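# Move empty bottle carrier to window bench spill tray

## Task

Lift the empty bottle carrier off the shelved bench beside the door and set it upright on the floor of the spill tray sitting on the shelved bench beside the window. The task fails if the carrier ever contacts the room floor, or if the robot topples or is left leaning.

## Robot and tools

Robot: TidyBot++ has a single arm. Its mobile base measures 0.54 m long, 0.50 m wide and 0.38 m tall, and rolls on four driven casters. A seven-joint arm with a two-finger gripper sits on top. The shoulder is 0.12 m ahead of the base centre and 0.68 m off the floor. Segment lengths are 0.42 m (upper arm), 0.31 m (forearm) and 0.31 m (wrist to hand point). At the start the arm is folded with the hand aimed down. A loose object may occasionally get a small random shove.

Frames: everything is in metres. In the base frame the origin is on the floor beneath the base centre, with x forward, y to the left and z up. The odometry frame is the base frame as it stood when the scene began. base_odometry reports x, y and a heading in rad (positive means left, range -3.142 to 3.142). It counts wheel rotation only, so slipping shows up as travel, and it drifts a few cm over many moves. base_tilt gives forward and right lean in degrees.

move tool: one call carries one action, and any of the following may be combined.
- base: an object holding translate_m (forward positive, -2 to 2 m), strafe_m (left positive, -2 to 2 m) and/or rotate_rad (counter-clockwise from above positive, -6.3 to 6.3 rad). These are offsets from where the base measured itself in the latest state report, along the base's axes at that moment. They are not poses.
- joints: absolute targets in radians, given by name. joint_1_rad turns the whole arm about vertical, with positive clockwise from above (opposite to heading). joint_2_rad is the shoulder, range -2.249 to 2.249, where 0 is upright and positive leans forward. joint_3_rad rotates the upper arm about its own axis. joint_4_rad is the elbow, range -2.579 to 2.579, where 0 is straight and negative bends forward when joint_3 is at 3.14. joint_5_rad rotates the forearm. joint_6_rad is the wrist, range -2.099 to 2.099, where negative bends the hand forward. joint_7_rad rotates the hand, where 1.57 with the hand down opens the fingers to the left and right. gripper_pos runs 0 (open, about 85 mm gap) to 1 (closed), and the gap is roughly 85 x (1 - gripper_pos) mm. Joints 1, 3, 5 and 7 have no limits and go the short way round, so anything over half a turn must be sent in steps.
- target: a single list of seven numbers [x, y, z, qw, qx, qy, qz]. This is an absolute hand pose in the base frame, in metres plus a unit quaternion, in the same form as the hand_pose line. The hand point sits between the finger pads. The hand's z axis runs out along the fingers and its y axis is the closing direction. Alongside target, joints may contain only gripper_pos.
- speeds: caps on top speed for this action only. translate_m and strafe_m accept 0.05 to 0.5 m/s, and rotate_rad accepts 0.1 to 1.57 rad/s. If you combine translate and strafe, put the cap on just one of them.
- cameras: a list drawn from base_camera, wrist_camera, all. [] returns no images.
- blocking: true (the default) waits until all motion stops. false returns after about 0.5 s while motion carries on.
Any unknown key makes the call invalid, and an out-of-range value gets it refused. After a refusal, or after a stop you did not order, the remaining calls in that reply are skipped.

wait: seconds from 0 to 10, plus cameras. It issues no new command and returns the state. stop: brakes every running motion. zoom_image: camera plus region [x0, y0, x1, y1] in image pixels, no bigger than 504 x 504. base_camera images are 644x364 and wrist_camera images are 644x476. read_manual only returns licence text. finished_scene: scene is the number of the current scene. It ends the scene, and the carrier has to stay in place after the robot stops.

Result lines: move shows done or the most serious status. base_status, joint_status and hand_status report done, moving, off_target, stopped, not_followed, contact_stop, time_out, torque_fault or limit_stop_at_motor_heat. hand_pose is the measured hand pose. hand_target is where the commanded joints would place it. joint_positions, motor_effort (percent, with the peak in brackets) and Motor temperatures are also reported. on_its_own lists actions you did not order. pictures gives the order of the images. earlier move appears for non-blocking moves. Warnings include ARM HIT, MOTOR HOT, OVER-TEMPERATURE FAULT, "joint command not followed" and "pose unreachable".

Practical notes: hand targets usually land within about 3 cm. To correct, add (desired - measured) to the last target's x, y, z. To hold still, resend hand_target, not hand_pose. A held load makes the arm sag. Never command a joint to its current reading while carrying something. Once a load rests on a surface, hand_pose stops dropping. Watch for motor_effort changes and check the cameras. With the hand pointing down it cannot rise much above 0.94 m, and only near the base. Closed fingertips extend about 20 mm beyond the hand point. A gripper_pos 1 reading of done means the grip is empty, while off_target means something is held.

What to avoid: dropping the carrier or letting it touch the floor. Releasing it while it is still moving. Hitting the bench hard or shoving it. Squeezing the carrier while it still rests on the bench and then pulling. Driving or turning while the arm is caught on furniture, since the robot can tip. Stretching the arm far out from the fold or swinging it sideways while extended. Driving the arm into the base, because no check prevents that. Poses out of reach, which time out and heat the motors. Torque faults freeze the arm for 10 s, and overheating (75 °C) makes it sink. If the robot starts to lean, retract the arm or back the base away. A blocked base keeps pushing until it times out.

Each tool is called after ">>>" as name(argument=value, ...) on one line, values as JSON.

## Session

>>> move()

Scene clock: 0.00 s.
Motor temperatures (°C): [27 23 29 34 34 38 36]
base_odometry: x=+0.000 y=+0.000 heading=+0.000
base_tilt: forward=+0.1 right=+0.1
base_status: not commanded
joint_positions: joint_1_rad=+0.033 joint_2_rad=-0.311 joint_3_rad=+3.139 joint_4_rad=-2.523 joint_5_rad=-0.035 joint_6_rad=-0.886 joint_7_rad=+1.545 gripper_pos=+0.000
joint_status: not commanded
motor_effort: joint_1_rad=+0 joint_2_rad=-2 joint_3_rad=+0 joint_4_rad=+14 joint_5_rad=+0 joint_6_rad=+0 joint_7_rad=+1
hand_pose: x=+0.2559 y=+0.0055 z=+0.5834 quat_wxyz=(-0.013, +0.999, -0.039, +0.022) (m; base frame)
hand_target: x=+0.2550 y=+0.0055 z=+0.5829 quat_wxyz=(-0.013, +0.999, -0.039, +0.021) (m; base frame)
hand_status: not commanded
pictures: base_camera, wrist_camera

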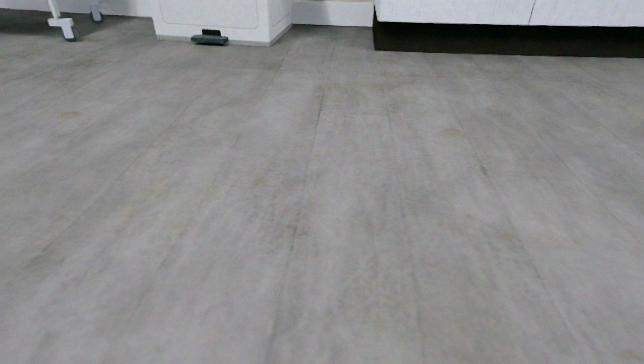

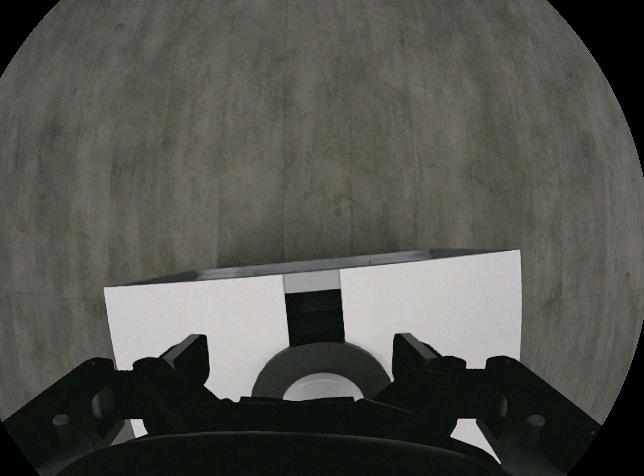

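>>> move(joints={"joint_1_rad": 0.0, "joint_2_rad": -0.3, "joint_3_rad": 3.14, "joint_4_rad": -2.4, "joint_5_rad": 0.0, "joint_6_rad": 0.6, "joint_7_rad": 1.57})

Scene clock: 6.00 s.
Motor temperatures (°C): [27 23 29 34 34 38 36]
move: done
base_odometry: x=+0.000 y=+0.000 heading=+0.000
base_tilt: forward=+0.1 right=+0.0
base_status: not commanded
joint_positions: joint_1_rad=+0.017 joint_2_rad=-0.310 joint_3_rad=+3.139 joint_4_rad=-2.396 joint_5_rad=-0.035 joint_6_rad=+0.545 joint_7_rad=+1.545 gripper_pos=+0.000
joint_status: all done
motor_effort: joint_1_rad=+0(1) joint_2_rad=-9(9) joint_3_rad=+0(1) joint_4_rad=+19(20) joint_5_rad=+0(2) joint_6_rad=+8(10) joint_7_rad=+0(1)
hand_pose: x=+0.5750 y=-0.0105 z=+0.9367 quat_wxyz=(-0.008, +0.696, -0.030, +0.717) (m; base frame)
hand_target: x=+0.5765 y=+0.0022 z=+0.9471 quat_wxyz=(-0.001, +0.682, +0.000, +0.732) (m; base frame)
hand_status: not commanded
pictures: base_camera, wrist_camera
camera_calibration:
wrist_camera: T_world_to_cam=[[-0.00858124, -0.997843, -0.0650787, 0.0586702], [-0.00710974, 0.0651403, -0.997851, 0.987641], [0.999938, -0.0081001, -0.00765339, -0.426518], [0, 0, 0, 1]] pos_world=[0.434017, -0.00924641, 0.986073]

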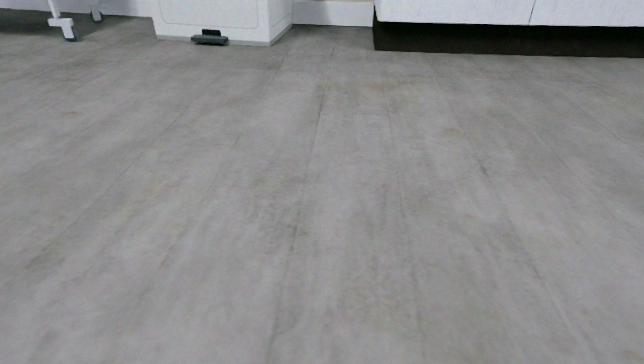

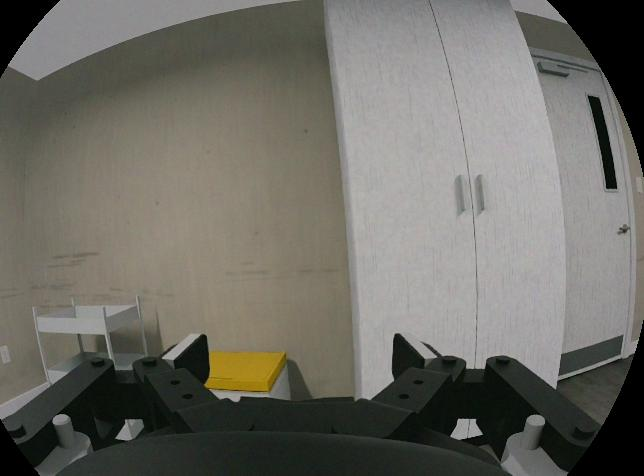

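>>> move(base={"rotate_rad": -1.4})

>>> move(base={"rotate_rad": -1.4})

>>> move(base={"rotate_rad": -1.4})

Scene clock: 9.30 s.
Motor temperatures (°C): [27 23 29 34 34 38 36]
move: done
base_odometry: x=+0.000 y=+0.000 heading=-1.399
base_tilt: forward=+0.1 right=+0.1
base_status: done
joint_positions: joint_1_rad=+0.011 joint_2_rad=-0.310 joint_3_rad=+3.141 joint_4_rad=-2.396 joint_5_rad=-0.035 joint_6_rad=+0.546 joint_7_rad=+1.545 gripper_pos=+0.000
joint_status: not commanded
motor_effort: joint_1_rad=+0(2) joint_2_rad=-9(10) joint_3_rad=+0(2) joint_4_rad=+19(21) joint_5_rad=+0(1) joint_6_rad=+9(9) joint_7_rad=+0(1)
hand_pose: x=+0.5751 y=-0.0091 z=+0.9371 quat_wxyz=(-0.010, +0.696, -0.029, +0.718) (m; base frame)
hand_target: x=+0.5765 y=+0.0022 z=+0.9471 quat_wxyz=(-0.001, +0.682, +0.000, +0.732) (m; base frame)
hand_status: not commanded
pictures: base_camera, wrist_camera
camera_calibration:
wrist_camera: T_world_to_cam=[[-0.00505281, -0.997822, -0.0657677, 0.0587074], [-0.00611211, 0.0657981, -0.997814, 0.987332], [0.999969, -0.00463979, -0.00643126, -0.427681], [0, 0, 0, 1]] pos_world=[0.433999, -0.00836939, 0.986285]

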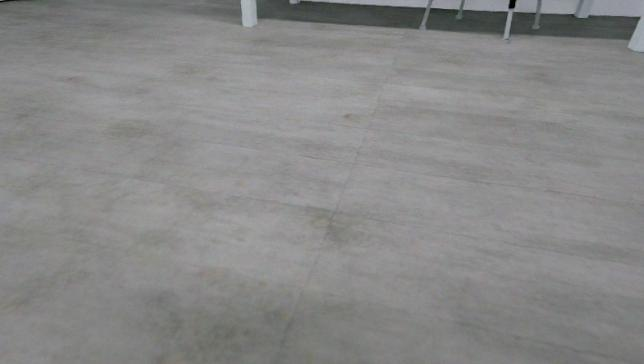

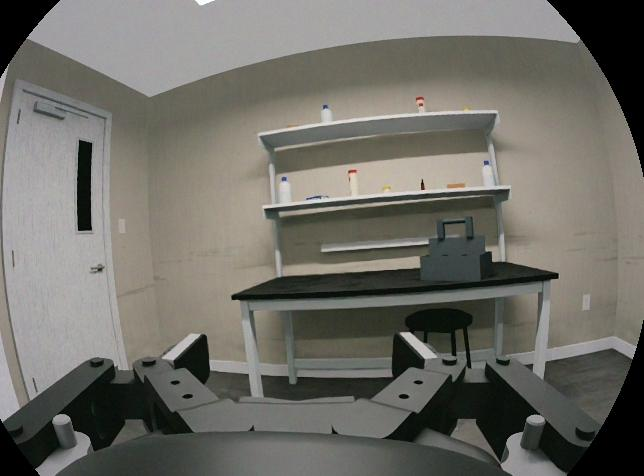

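Scene clock: 11.53 s.
Motor temperatures (°C): [27 23 29 34 34 38 36]
move: done
base_odometry: x=+0.000 y=+0.000 heading=-2.798
base_tilt: forward=+0.2 right=+0.1
base_status: done
joint_positions: joint_1_rad=+0.008 joint_2_rad=-0.310 joint_3_rad=+3.142 joint_4_rad=-2.396 joint_5_rad=-0.035 joint_6_rad=+0.546 joint_7_rad=+1.545 gripper_pos=+0.000
joint_status: not commanded
motor_effort: joint_1_rad=+0(2) joint_2_rad=-9(10) joint_3_rad=+0(2) joint_4_rad=+20(20) joint_5_rad=+0(1) joint_6_rad=+9(9) joint_7_rad=+0(1)
hand_pose: x=+0.5751 y=-0.0085 z=+0.9372 quat_wxyz=(-0.010, +0.696, -0.029, +0.718) (m; base frame)
hand_target: x=+0.5765 y=+0.0022 z=+0.9471 quat_wxyz=(-0.001, +0.682, +0.000, +0.732) (m; base frame)
hand_status: not commanded
pictures: base_camera, wrist_camera
camera_calibration:
wrist_camera: T_world_to_cam=[[-0.00346982, -0.997809, -0.0660744, 0.0587251], [-0.0059383, 0.0660942, -0.997796, 0.987259], [0.999976, -0.0030698, -0.00615462, -0.427957], [0, 0, 0, 1]] pos_world=[0.434014, -0.00796946, 0.98633]

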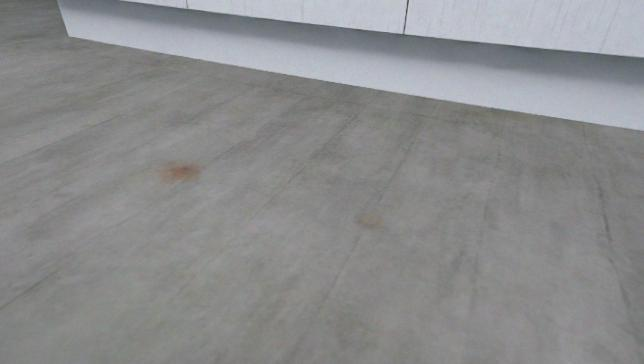

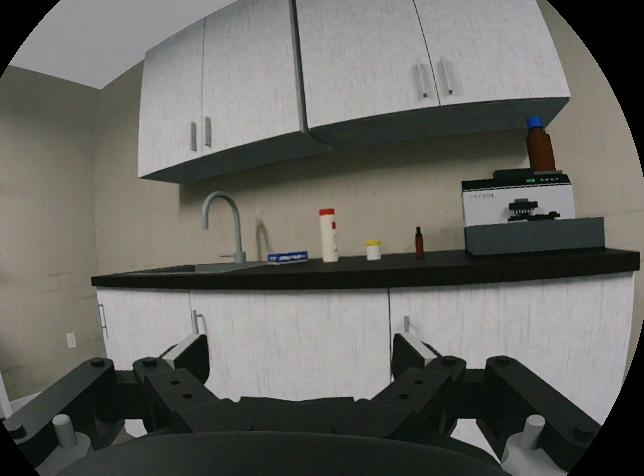

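Scene clock: 13.77 s.
Motor temperatures (°C): [27 23 29 34 34 38 36]
move: done
base_odometry: x=+0.000 y=+0.000 heading=+2.086
base_tilt: forward=+0.2 right=+0.1
base_status: done
joint_positions: joint_1_rad=+0.007 joint_2_rad=-0.310 joint_3_rad=+3.143 joint_4_rad=-2.396 joint_5_rad=-0.035 joint_6_rad=+0.546 joint_7_rad=+1.545 gripper_pos=+0.000
joint_status: not commanded
motor_effort: joint_1_rad=+0(2) joint_2_rad=-9(10) joint_3_rad=+0(2) joint_4_rad=+20(20) joint_5_rad=+0(1) joint_6_rad=+8(10) joint_7_rad=+0(1)
hand_pose: x=+0.5751 y=-0.0081 z=+0.9373 quat_wxyz=(-0.011, +0.695, -0.029, +0.718) (m; base frame)
hand_target: x=+0.5765 y=+0.0022 z=+0.9471 quat_wxyz=(-0.001, +0.682, +0.000, +0.732) (m; base frame)
hand_status: not commanded
pictures: base_camera, wrist_camera
camera_calibration:
wrist_camera: T_world_to_cam=[[-0.00259325, -0.997803, -0.0661956, 0.0587015], [-0.00581253, 0.0662098, -0.997789, 0.987215], [0.99998, -0.00220275, -0.00597146, -0.428132], [0, 0, 0, 1]] pos_world=[0.434014, -0.00773377, 0.986361]

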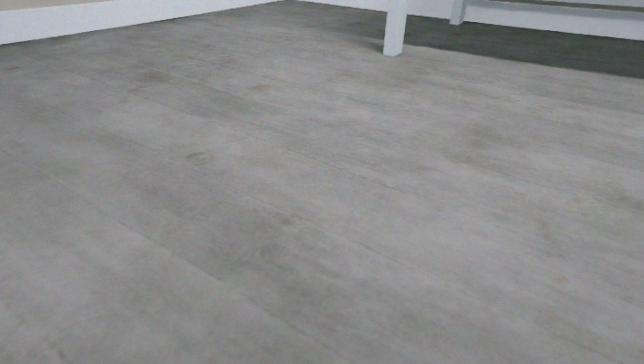

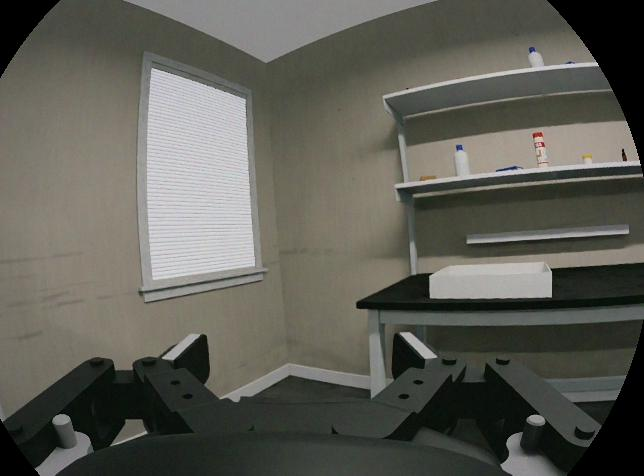

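>>> move(base={"rotate_rad": 2.65, "translate_m": -0.61, "strafe_m": 0.95})

Scene clock: 32.43 s.
Motor temperatures (°C): [27 23 29 34 34 38 36]
move: done
base_odometry: x=-0.526 y=-0.999 heading=-1.546
base_tilt: forward=+0.1 right=+0.1
base_status: done
joint_positions: joint_1_rad=+0.007 joint_2_rad=-0.306 joint_3_rad=+3.144 joint_4_rad=-2.396 joint_5_rad=-0.035 joint_6_rad=+0.548 joint_7_rad=+1.545 gripper_pos=+0.000
joint_status: not commanded
motor_effort: joint_1_rad=+0(2) joint_2_rad=-9(12) joint_3_rad=+0(3) joint_4_rad=+20(21) joint_5_rad=+0(1) joint_6_rad=+9(10) joint_7_rad=+0(1)
hand_pose: x=+0.5762 y=-0.0084 z=+0.9359 quat_wxyz=(-0.011, +0.696, -0.029, +0.717) (m; base frame)
hand_target: x=+0.5765 y=+0.0022 z=+0.9471 quat_wxyz=(-0.001, +0.682, +0.000, +0.732) (m; base frame)
hand_status: not commanded
pictures: base_camera, wrist_camera
camera_calibration:
wrist_camera: T_world_to_cam=[[-0.00311093, -0.997784, -0.0664632, 0.0589255], [-0.00809767, 0.0664865, -0.997754, 0.987197], [0.999962, -0.00256575, -0.00828656, -0.427027], [0, 0, 0, 1]] pos_world=[0.435189, -0.00793597, 0.985358]

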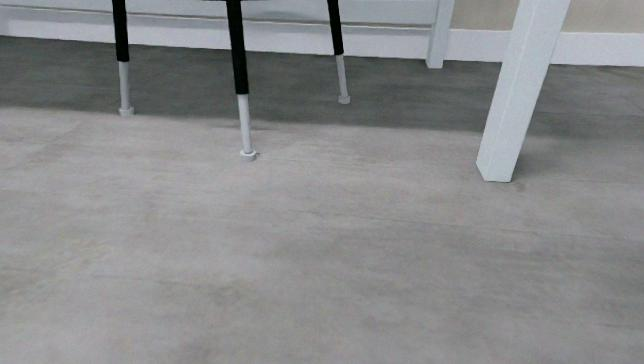

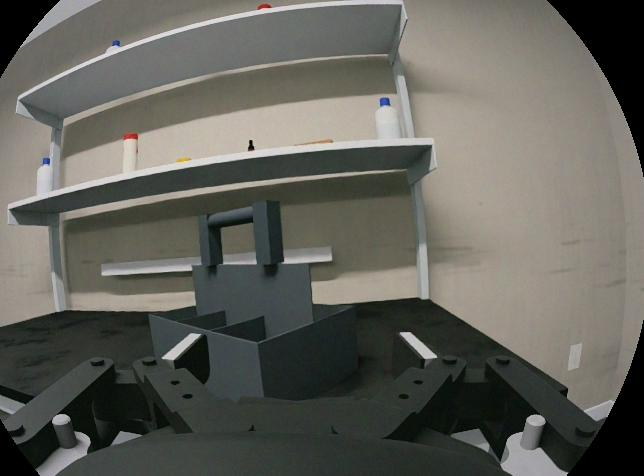

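>>> zoom_image(camera="wrist_camera", region=[130, 180, 400, 400])

Scaled by 1.867.

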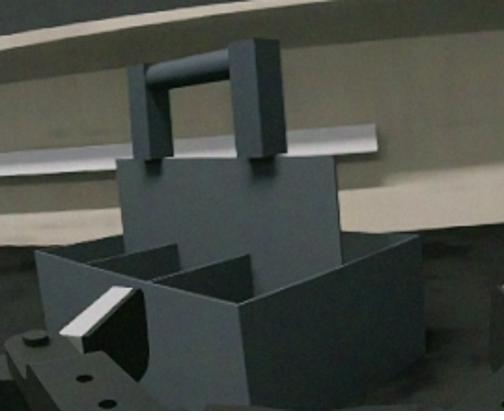

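>>> move(joints={"joint_1_rad": 0.0, "joint_2_rad": -0.15, "joint_3_rad": 3.14, "joint_4_rad": -1.45, "joint_5_rad": 0.0, "joint_6_rad": -0.9, "joint_7_rad": 1.57})

Scene clock: 44.10 s.
Motor temperatures (°C): [27 23 29 34 34 38 36]
move: done
base_odometry: x=-0.526 y=-0.999 heading=-1.546
base_tilt: forward=+0.1 right=+0.1
base_status: not commanded
joint_positions: joint_1_rad=+0.007 joint_2_rad=-0.168 joint_3_rad=+3.144 joint_4_rad=-1.455 joint_5_rad=-0.035 joint_6_rad=-0.857 joint_7_rad=+1.545 gripper_pos=+0.000
joint_status: all done
motor_effort: joint_1_rad=+0(2) joint_2_rad=-15(16) joint_3_rad=+0(1) joint_4_rad=+20(23) joint_5_rad=+0(1) joint_6_rad=+6(10) joint_7_rad=+0(1)
hand_pose: x=+0.6119 y=+0.0052 z=+1.0160 quat_wxyz=(-0.021, +0.878, -0.019, +0.478) (m; base frame)
hand_target: x=+0.6107 y=+0.0022 z=+0.9988 quat_wxyz=(+0.000, +0.891, +0.000, +0.454) (m; base frame)
hand_status: not commanded
pictures: base_camera, wrist_camera
camera_calibration:
wrist_camera: T_world_to_cam=[[-0.000354329, -0.997114, -0.0759219, 0.0857926], [-0.573668, 0.0623894, -0.816709, 1.22862], [0.819088, 0.0432645, -0.572034, 0.221187], [0, 0, 0, 1]] pos_world=[0.523679, -0.000677493, 1.13647]

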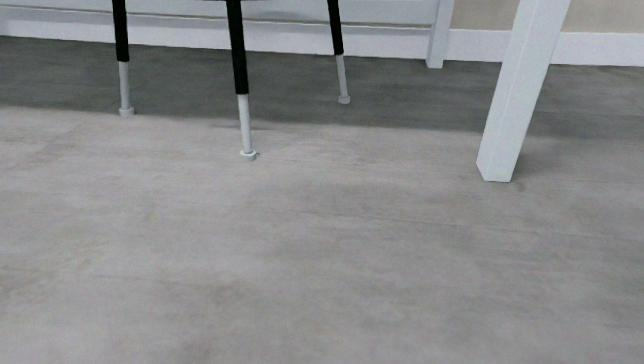

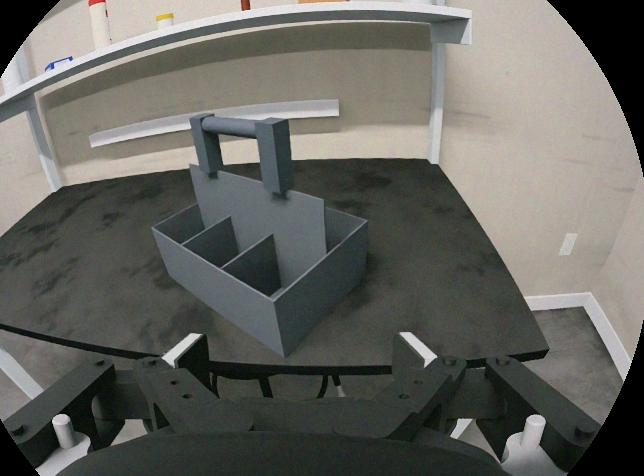

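>>> zoom_image(camera="wrist_camera", region=[130, 90, 400, 370])

Scaled by 1.800.

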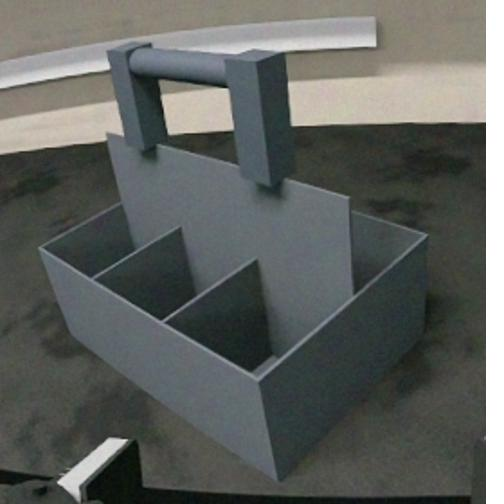

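>>> move(base={"strafe_m": 0.653, "translate_m": 0.25, "rotate_rad": -0.689}, cameras=[])

>>> move(joints={"joint_1_rad": 0.0, "joint_2_rad": -0.04, "joint_3_rad": 3.14, "joint_4_rad": -1.81, "joint_5_rad": 0.035, "joint_6_rad": 0.2, "joint_7_rad": 0.02, "gripper_pos": 0.1})

Scene clock: 69.73 s.
Motor temperatures (°C): [27 24 29 35 34 38 36]
move: done
base_odometry: x=+0.133 y=-1.233 heading=-2.235
base_tilt: forward=+0.1 right=+0.1
base_status: done
joint_positions: joint_1_rad=+0.005 joint_2_rad=-0.160 joint_3_rad=+3.139 joint_4_rad=-1.455 joint_5_rad=-0.035 joint_6_rad=-0.861 joint_7_rad=+1.545 gripper_pos=+0.000
joint_status: not commanded
motor_effort: joint_1_rad=+0(3) joint_2_rad=-15(17) joint_3_rad=+0(4) joint_4_rad=+21(21) joint_5_rad=+0(1) joint_6_rad=+7(8) joint_7_rad=+0(1)
hand_pose: x=+0.6139 y=+0.0083 z=+1.0113 quat_wxyz=(-0.022, +0.881, -0.016, +0.473) (m; base frame)
hand_target: x=+0.6107 y=+0.0022 z=+0.9988 quat_wxyz=(+0.000, +0.891, +0.000, +0.454) (m; base frame)
hand_status: not commanded
pictures: none
No camera images: "cameras" was empty.

Scene clock: 71.97 s.
Motor temperatures (°C): [27 24 29 35 34 38 36]
move: done
base_odometry: x=+0.133 y=-1.233 heading=-2.235
base_tilt: forward=+0.1 right=+0.0
base_status: not commanded
joint_positions: joint_1_rad=+0.005 joint_2_rad=-0.052 joint_3_rad=+3.139 joint_4_rad=-1.793 joint_5_rad=-0.018 joint_6_rad=+0.143 joint_7_rad=+0.094 gripper_pos=+0.100
joint_status: all done
motor_effort: joint_1_rad=+0(1) joint_2_rad=-21(22) joint_3_rad=+0(1) joint_4_rad=+21(23) joint_5_rad=+0(2) joint_6_rad=+9(10) joint_7_rad=+0(1)
hand_pose: x=+0.7181 y=-0.0011 z=+1.0400 quat_wxyz=(-0.472, +0.525, -0.489, +0.513) (m; base frame)
hand_target: x=+0.7216 y=+0.0045 z=+1.0402 quat_wxyz=(-0.489, +0.515, -0.484, +0.511) (m; base frame)
hand_status: not commanded
pictures: base_camera, wrist_camera
camera_calibration:
wrist_camera: T_world_to_cam=[[-0.00653645, -0.0651609, -0.997853, 1.04562], [-0.034873, 0.997283, -0.0648952, 0.141766], [0.99937, 0.034374, -0.00879105, -0.567066], [0, 0, 0, 1]] pos_world=[0.578488, -0.0537548, 1.04759]

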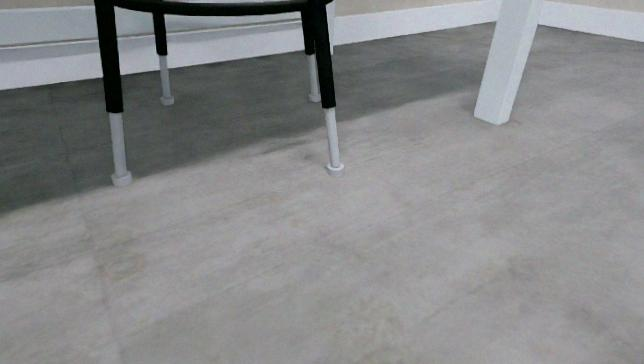

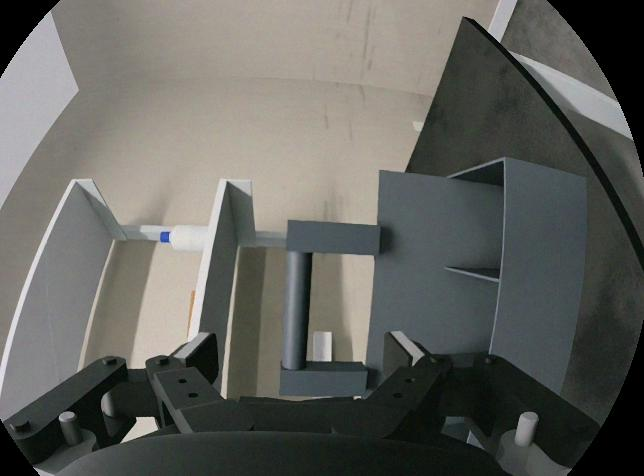

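>>> move(base={"translate_m": 0.12, "strafe_m": 0.013}, speeds={"translate_m": 0.15})

Scene clock: 79.80 s.
Motor temperatures (°C): [27 24 29 35 34 38 36]
move: done
base_odometry: x=+0.069 y=-1.335 heading=-2.235
base_tilt: forward=+0.2 right=+0.1
base_status: done
joint_positions: joint_1_rad=+0.005 joint_2_rad=-0.040 joint_3_rad=+3.139 joint_4_rad=-1.795 joint_5_rad=-0.018 joint_6_rad=+0.147 joint_7_rad=+0.091 gripper_pos=+0.100
joint_status: not commanded
motor_effort: joint_1_rad=+0(2) joint_2_rad=-21(24) joint_3_rad=+0(1) joint_4_rad=+21(22) joint_5_rad=+0(1) joint_6_rad=+8(9) joint_7_rad=+0(1)
hand_pose: x=+0.7222 y=-0.0011 z=+1.0336 quat_wxyz=(-0.471, +0.526, -0.491, +0.510) (m; base frame)
hand_target: x=+0.7216 y=+0.0045 z=+1.0402 quat_wxyz=(-0.489, +0.515, -0.484, +0.511) (m; base frame)
hand_status: not commanded
pictures: base_camera, wrist_camera
camera_calibration:
wrist_camera: T_world_to_cam=[[-0.0148451, -0.0625736, -0.99793, 1.04535], [-0.0352619, 0.997452, -0.062019, 0.138841], [0.999268, 0.0342682, -0.0170138, -0.562658], [0, 0, 0, 1]] pos_world=[0.58266, -0.0537947, 1.04222]

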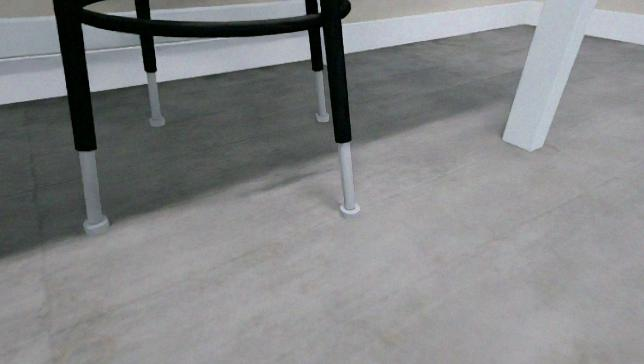

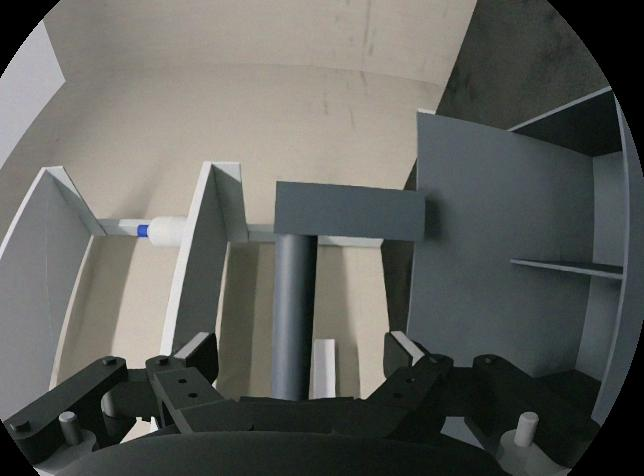

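>>> move(base={"translate_m": 0.05}, speeds={"translate_m": 0.1}, joints={"joint_4_rad": -1.795})

Scene clock: 82.93 s.
Motor temperatures (°C): [27 24 29 35 34 38 36]
move: done
base_odometry: x=+0.039 y=-1.375 heading=-2.235
base_tilt: forward=+0.1 right=+0.1
base_status: done
joint_positions: joint_1_rad=+0.005 joint_2_rad=-0.036 joint_3_rad=+3.139 joint_4_rad=-1.791 joint_5_rad=-0.018 joint_6_rad=+0.148 joint_7_rad=+0.091 gripper_pos=+0.100
joint_status: all done
motor_effort: joint_1_rad=+0(1) joint_2_rad=-21(25) joint_3_rad=+0(1) joint_4_rad=+22(23) joint_5_rad=+0(1) joint_6_rad=+9(9) joint_7_rad=+1(1)
hand_pose: x=+0.7240 y=-0.0011 z=+1.0338 quat_wxyz=(-0.471, +0.526, -0.491, +0.510) (m; base frame)
hand_target: x=+0.7224 y=+0.0045 z=+1.0495 quat_wxyz=(-0.492, +0.511, -0.480, +0.515) (m; base frame)
hand_status: not commanded
pictures: base_camera, wrist_camera
camera_calibration:
wrist_camera: T_world_to_cam=[[-0.0141711, -0.0624477, -0.997948, 1.04513], [-0.0352008, 0.99746, -0.0619173, 0.13878], [0.99928, 0.0342511, -0.0163334, -0.565129], [0, 0, 0, 1]] pos_world=[0.584418, -0.0538057, 1.04234]

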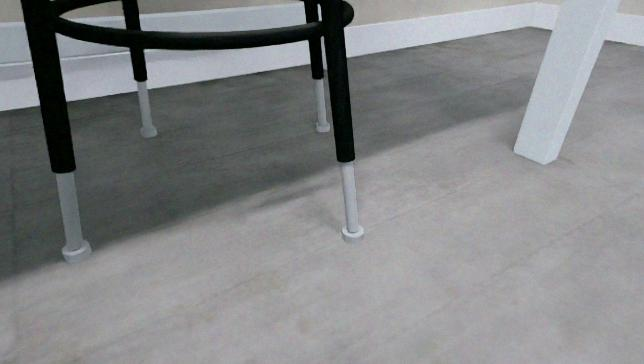

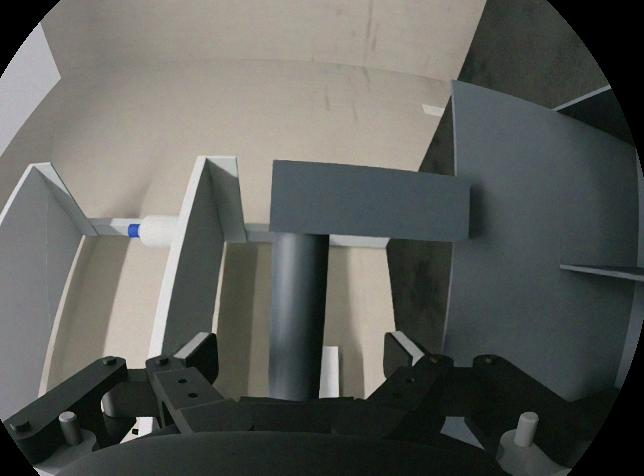

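>>> move(joints={"joint_4_rad": -1.78, "joint_6_rad": 0.21})

>>> zoom_image(camera="wrist_camera", region=[180, 210, 420, 410])

Scene clock: 87.93 s.
Motor temperatures (°C): [27 24 29 35 34 38 36]
move: done
base_odometry: x=+0.039 y=-1.375 heading=-2.235
base_tilt: forward=+0.1 right=+0.1
base_status: not commanded
joint_positions: joint_1_rad=+0.005 joint_2_rad=-0.036 joint_3_rad=+3.139 joint_4_rad=-1.781 joint_5_rad=-0.018 joint_6_rad=+0.158 joint_7_rad=+0.091 gripper_pos=+0.100
joint_status: all done
motor_effort: joint_1_rad=+0(1) joint_2_rad=-21(22) joint_3_rad=+0(0) joint_4_rad=+21(22) joint_5_rad=+0(1) joint_6_rad=+8(10) joint_7_rad=+0(1)
hand_pose: x=+0.7247 y=-0.0012 z=+1.0429 quat_wxyz=(-0.476, +0.521, -0.487, +0.515) (m; base frame)
hand_target: x=+0.7230 y=+0.0046 z=+1.0619 quat_wxyz=(-0.498, +0.505, -0.474, +0.522) (m; base frame)
hand_status: not commanded
pictures: base_camera, wrist_camera
camera_calibration:
wrist_camera: T_world_to_cam=[[0.0050254, -0.0624691, -0.998034, 1.04037], [-0.0338377, 0.997465, -0.0626039, 0.139148], [0.999415, 0.0340858, 0.00289885, -0.585846], [0, 0, 0, 1]] pos_world=[0.584983, -0.0538353, 1.04874]

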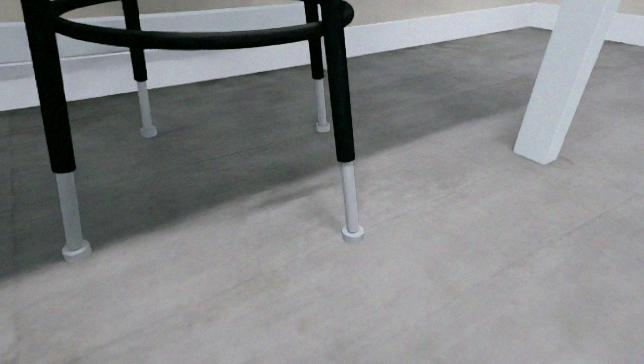

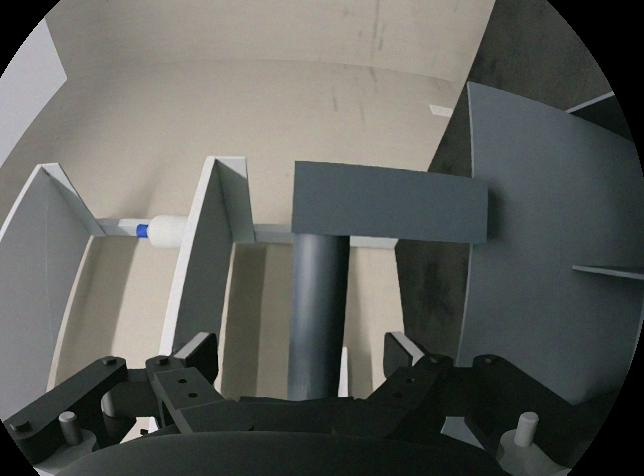

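Scaled by 2.100.

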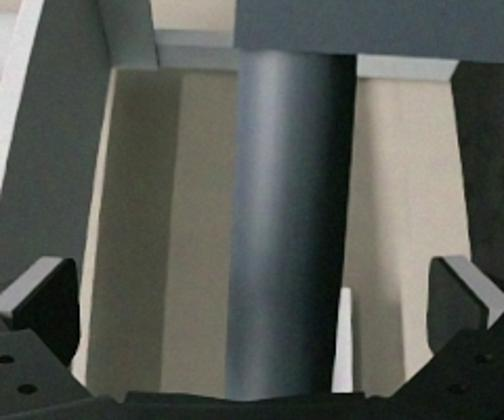

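>>> move(joints={"joint_4_rad": -1.791}, cameras=["wrist_camera"])

>>> zoom_image(camera="wrist_camera", region=[180, 210, 420, 410])

Scene clock: 90.13 s.
Motor temperatures (°C): [27 24 29 35 34 38 36]
move: done
base_odometry: x=+0.039 y=-1.375 heading=-2.235
base_tilt: forward=+0.1 right=+0.1
base_status: not commanded
joint_positions: joint_1_rad=+0.005 joint_2_rad=-0.036 joint_3_rad=+3.139 joint_4_rad=-1.783 joint_5_rad=-0.018 joint_6_rad=+0.158 joint_7_rad=+0.091 gripper_pos=+0.100
joint_status: all done
motor_effort: joint_1_rad=-1(1) joint_2_rad=-21(22) joint_3_rad=+0(0) joint_4_rad=+21(23) joint_5_rad=+1(1) joint_6_rad=+8(9) joint_7_rad=+1(1)
hand_pose: x=+0.7245 y=-0.0012 z=+1.0414 quat_wxyz=(-0.475, +0.521, -0.487, +0.515) (m; base frame)
hand_target: x=+0.7226 y=+0.0046 z=+1.0551 quat_wxyz=(-0.496, +0.508, -0.477, +0.519) (m; base frame)
hand_status: not commanded
pictures: wrist_camera
camera_calibration:
wrist_camera: T_world_to_cam=[[0.00265165, -0.0624628, -0.998044, 1.04061], [-0.0339853, 0.997465, -0.0625168, 0.139066], [0.999419, 0.0340846, 0.000522116, -0.583223], [0, 0, 0, 1]] pos_world=[0.584851, -0.0538353, 1.04758]

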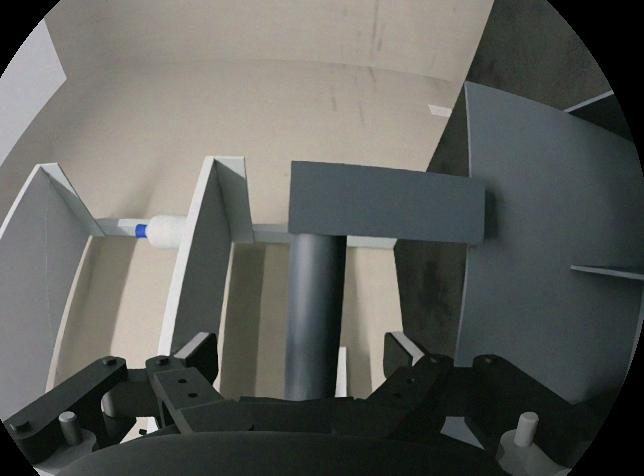

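Scaled by 2.100.

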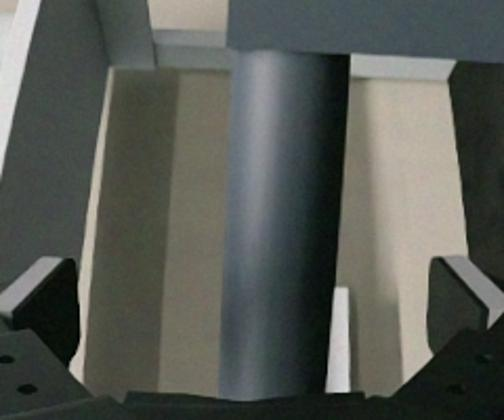

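>>> move(joints={"joint_4_rad": -1.803}, cameras=["wrist_camera"])

>>> zoom_image(camera="wrist_camera", region=[180, 210, 420, 410])

Scene clock: 91.80 s.
Motor temperatures (°C): [27 24 29 35 34 38 36]
move: done
base_odometry: x=+0.039 y=-1.375 heading=-2.235
base_tilt: forward=+0.1 right=+0.1
base_status: not commanded
joint_positions: joint_1_rad=+0.005 joint_2_rad=-0.036 joint_3_rad=+3.139 joint_4_rad=-1.790 joint_5_rad=-0.018 joint_6_rad=+0.158 joint_7_rad=+0.091 gripper_pos=+0.100
joint_status: all done
motor_effort: joint_1_rad=+0(1) joint_2_rad=-21(22) joint_3_rad=+0(0) joint_4_rad=+21(23) joint_5_rad=+0(1) joint_6_rad=+8(9) joint_7_rad=+1(1)
hand_pose: x=+0.7241 y=-0.0012 z=+1.0372 quat_wxyz=(-0.474, +0.523, -0.489, +0.513) (m; base frame)
hand_target: x=+0.7220 y=+0.0046 z=+1.0477 quat_wxyz=(-0.493, +0.511, -0.480, +0.516) (m; base frame)
hand_status: not commanded
pictures: wrist_camera
camera_calibration:
wrist_camera: T_world_to_cam=[[-0.00393335, -0.0623851, -0.998044, 1.04116], [-0.0343873, 0.99747, -0.0622137, 0.138765], [0.999401, 0.0340753, -0.00606865, -0.575933], [0, 0, 0, 1]] pos_world=[0.584455, -0.0538359, 1.04427]

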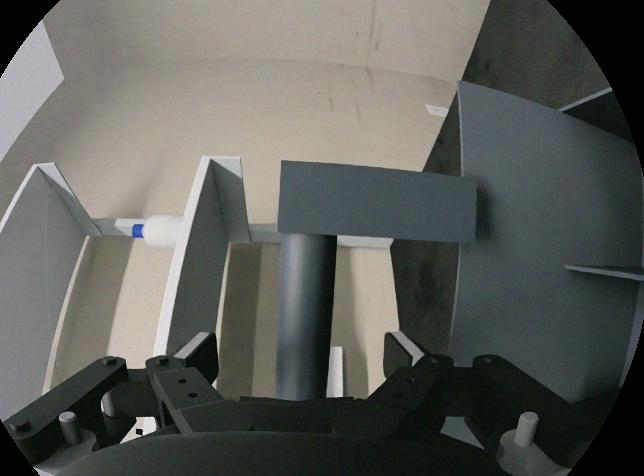

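Scaled by 2.100.

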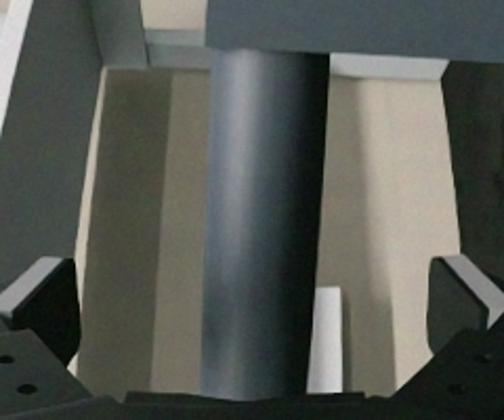

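>>> move(joints={"gripper_pos": 0.6}, cameras=["wrist_camera"])

>>> zoom_image(camera="wrist_camera", region=[180, 210, 420, 410])

Scene clock: 94.47 s.
Motor temperatures (°C): [27 24 29 35 34 38 36]
move: done
base_odometry: x=+0.039 y=-1.375 heading=-2.235
base_tilt: forward=+0.1 right=+0.1
base_status: not commanded
joint_positions: joint_1_rad=+0.005 joint_2_rad=-0.036 joint_3_rad=+3.139 joint_4_rad=-1.790 joint_5_rad=-0.018 joint_6_rad=+0.158 joint_7_rad=+0.091 gripper_pos=+0.600
joint_status: all done
motor_effort: joint_1_rad=-1(1) joint_2_rad=-21(22) joint_3_rad=+0(0) joint_4_rad=+21(23) joint_5_rad=+1(1) joint_6_rad=+8(9) joint_7_rad=+1(1)
hand_pose: x=+0.7241 y=-0.0012 z=+1.0372 quat_wxyz=(-0.474, +0.523, -0.489, +0.513) (m; base frame)
hand_target: x=+0.7220 y=+0.0046 z=+1.0477 quat_wxyz=(-0.493, +0.511, -0.480, +0.516) (m; base frame)
hand_status: not commanded
pictures: wrist_camera
camera_calibration:
wrist_camera: T_world_to_cam=[[-0.00393335, -0.0623851, -0.998044, 1.04116], [-0.0343873, 0.99747, -0.0622137, 0.138765], [0.999401, 0.0340753, -0.00606865, -0.575933], [0, 0, 0, 1]] pos_world=[0.584455, -0.0538359, 1.04427]

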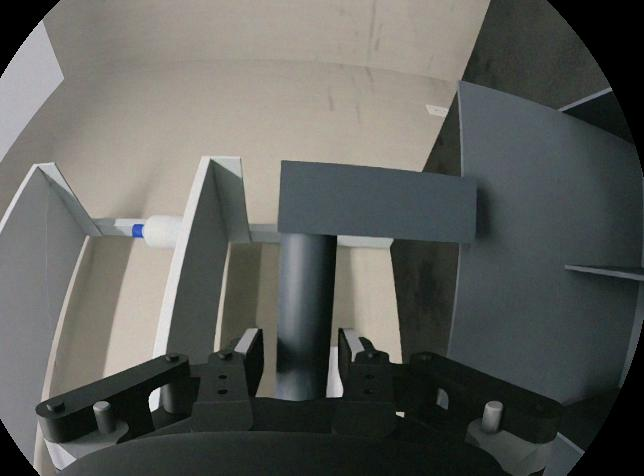

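Scaled by 2.100.

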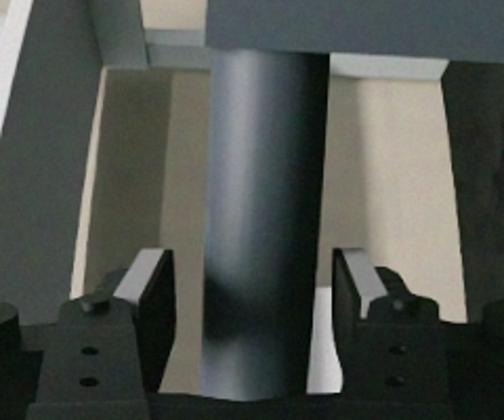

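>>> move(joints={"gripper_pos": 1.0}, cameras=["wrist_camera"])

Scene clock: 96.23 s.
Motor temperatures (°C): [27 24 29 35 34 38 36]
move: off_target
base_odometry: x=+0.039 y=-1.375 heading=-2.235
base_tilt: forward=+0.1 right=+0.0
base_status: not commanded
joint_positions: joint_1_rad=+0.005 joint_2_rad=-0.036 joint_3_rad=+3.139 joint_4_rad=-1.792 joint_5_rad=-0.018 joint_6_rad=+0.159 joint_7_rad=+0.087 gripper_pos=+0.769
joint_status: gripper_pos off_target (ended at +0.769, target +1.000)
motor_effort: joint_1_rad=-1(1) joint_2_rad=-22(24) joint_3_rad=+0(1) joint_4_rad=+22(24) joint_5_rad=+1(1) joint_6_rad=+9(10) joint_7_rad=+1(2)
hand_pose: x=+0.7240 y=-0.0012 z=+1.0359 quat_wxyz=(-0.474, +0.523, -0.490, +0.511) (m; base frame)
hand_target: x=+0.7220 y=+0.0046 z=+1.0477 quat_wxyz=(-0.493, +0.511, -0.480, +0.516) (m; base frame)
hand_status: not commanded
pictures: wrist_camera
camera_calibration:
wrist_camera: T_world_to_cam=[[-0.00553497, -0.0582512, -0.998287, 1.04135], [-0.0343626, 0.997723, -0.0580279, 0.134336], [0.999394, 0.0339826, -0.00752403, -0.574329], [0, 0, 0, 1]] pos_world=[0.584361, -0.0538525, 1.04304]

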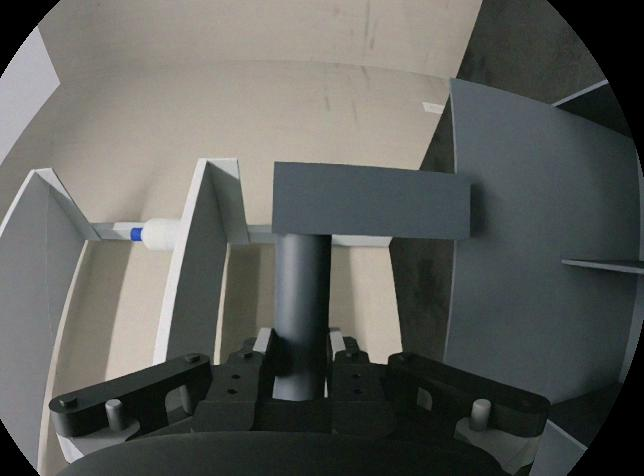

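>>> zoom_image(camera="wrist_camera", region=[200, 300, 400, 420])

Scaled by 2.520.

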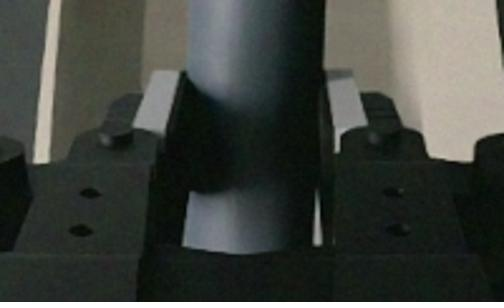

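>>> move(joints={"joint_2_rad": -0.044, "joint_4_rad": -1.76, "joint_6_rad": 0.165}, cameras=[])

>>> move(joints={"joint_2_rad": -0.046, "joint_4_rad": -1.71, "joint_6_rad": 0.115})

Scene clock: 102.43 s.
Motor temperatures (°C): [27 24 29 35 34 38 36]
move: done
base_odometry: x=+0.039 y=-1.375 heading=-2.235
base_tilt: forward=+0.1 right=+0.1
base_status: not commanded
joint_positions: joint_1_rad=+0.005 joint_2_rad=-0.033 joint_3_rad=+3.139 joint_4_rad=-1.780 joint_5_rad=-0.018 joint_6_rad=+0.144 joint_7_rad=+0.087 gripper_pos=+0.769
joint_status: all done
motor_effort: joint_1_rad=+0(1) joint_2_rad=-26(26) joint_3_rad=+0(0) joint_4_rad=+25(26) joint_5_rad=+1(1) joint_6_rad=+12(12) joint_7_rad=+1(1)
hand_pose: x=+0.7256 y=-0.0011 z=+1.0378 quat_wxyz=(-0.473, +0.524, -0.491, +0.510) (m; base frame)
hand_target: x=+0.7227 y=+0.0041 z=+1.0628 quat_wxyz=(-0.493, +0.510, -0.479, +0.517) (m; base frame)
hand_status: not commanded
pictures: none
No camera images: "cameras" was empty.

Scene clock: 103.20 s.
Motor temperatures (°C): [27 24 29 35 34 38 36]
move: done
base_odometry: x=+0.039 y=-1.375 heading=-2.235
base_tilt: forward=+0.2 right=+0.1
base_status: not commanded
joint_positions: joint_1_rad=+0.005 joint_2_rad=-0.032 joint_3_rad=+3.139 joint_4_rad=-1.730 joint_5_rad=-0.018 joint_6_rad=+0.117 joint_7_rad=+0.087 gripper_pos=+0.769
joint_status: all done
motor_effort: joint_1_rad=+0(1) joint_2_rad=-26(27) joint_3_rad=+0(0) joint_4_rad=+25(27) joint_5_rad=+0(1) joint_6_rad=+11(13) joint_7_rad=+0(1)
hand_pose: x=+0.7285 y=-0.0010 z=+1.0598 quat_wxyz=(-0.479, +0.518, -0.486, +0.516) (m; base frame)
hand_target: x=+0.7238 y=+0.0036 z=+1.0796 quat_wxyz=(-0.493, +0.509, -0.479, +0.518) (m; base frame)
hand_status: not commanded
pictures: base_camera, wrist_camera
camera_calibration:
wrist_camera: T_world_to_cam=[[0.0120643, -0.0581732, -0.998234, 1.05233], [-0.0340801, 0.997702, -0.0585541, 0.136008], [0.999346, 0.0347263, 0.0100541, -0.597227], [0, 0, 0, 1]] pos_world=[0.588776, -0.0537383, 1.06444]

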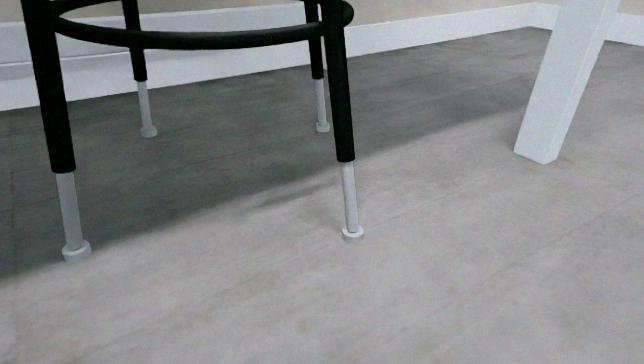

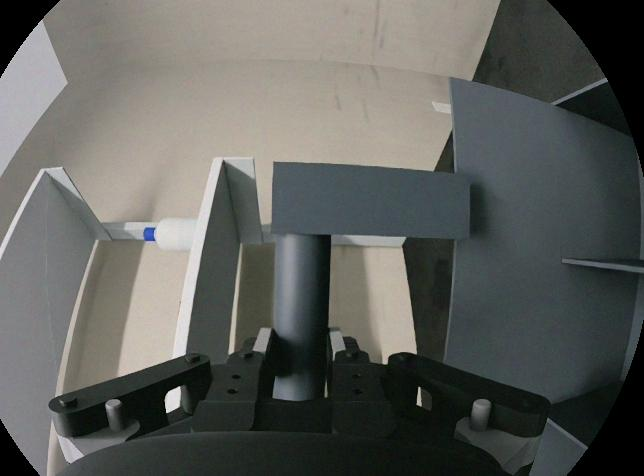

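>>> move(base={"translate_m": -0.32}, speeds={"translate_m": 0.2})

Scene clock: 114.13 s.
Motor temperatures (°C): [27 24 29 35 34 38 36]
move: done
base_odometry: x=+0.236 y=-1.123 heading=-2.235
base_tilt: forward=+0.2 right=+0.1
base_status: done
joint_positions: joint_1_rad=+0.005 joint_2_rad=-0.021 joint_3_rad=+3.140 joint_4_rad=-1.729 joint_5_rad=-0.018 joint_6_rad=+0.117 joint_7_rad=+0.087 gripper_pos=+0.769
joint_status: not commanded
motor_effort: joint_1_rad=+0(2) joint_2_rad=-26(33) joint_3_rad=+0(2) joint_4_rad=+26(27) joint_5_rad=+0(1) joint_6_rad=+12(13) joint_7_rad=+1(1)
hand_pose: x=+0.7327 y=-0.0011 z=+1.0531 quat_wxyz=(-0.476, +0.521, -0.489, +0.513) (m; base frame)
hand_target: x=+0.7238 y=+0.0036 z=+1.0796 quat_wxyz=(-0.493, +0.509, -0.479, +0.518) (m; base frame)
hand_status: not commanded
pictures: base_camera, wrist_camera
camera_calibration:
wrist_camera: T_world_to_cam=[[0.00116625, -0.0581139, -0.998309, 1.0537], [-0.0345122, 0.997713, -0.0581195, 0.135769], [0.999404, 0.0345217, -0.000842061, -0.589921], [0, 0, 0, 1]] pos_world=[0.593026, -0.0538585, 1.05931]

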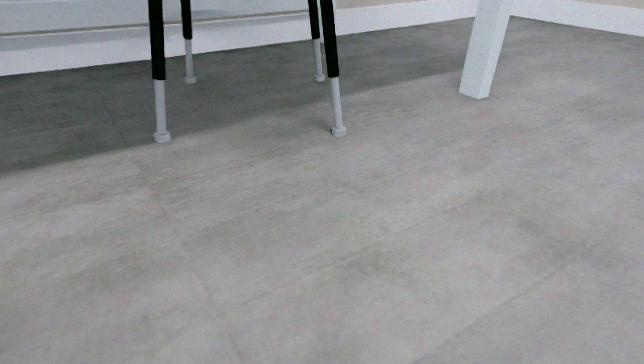

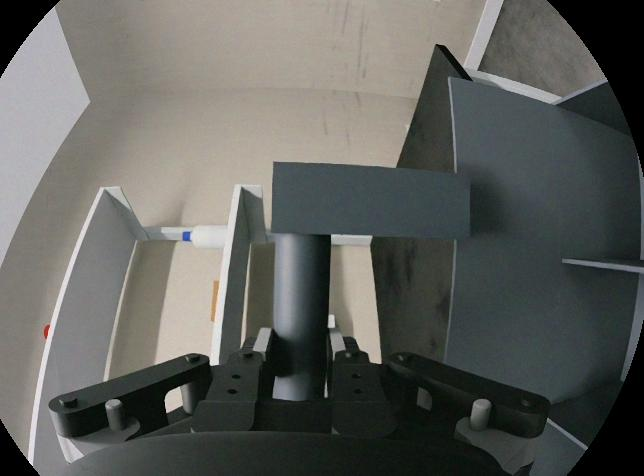

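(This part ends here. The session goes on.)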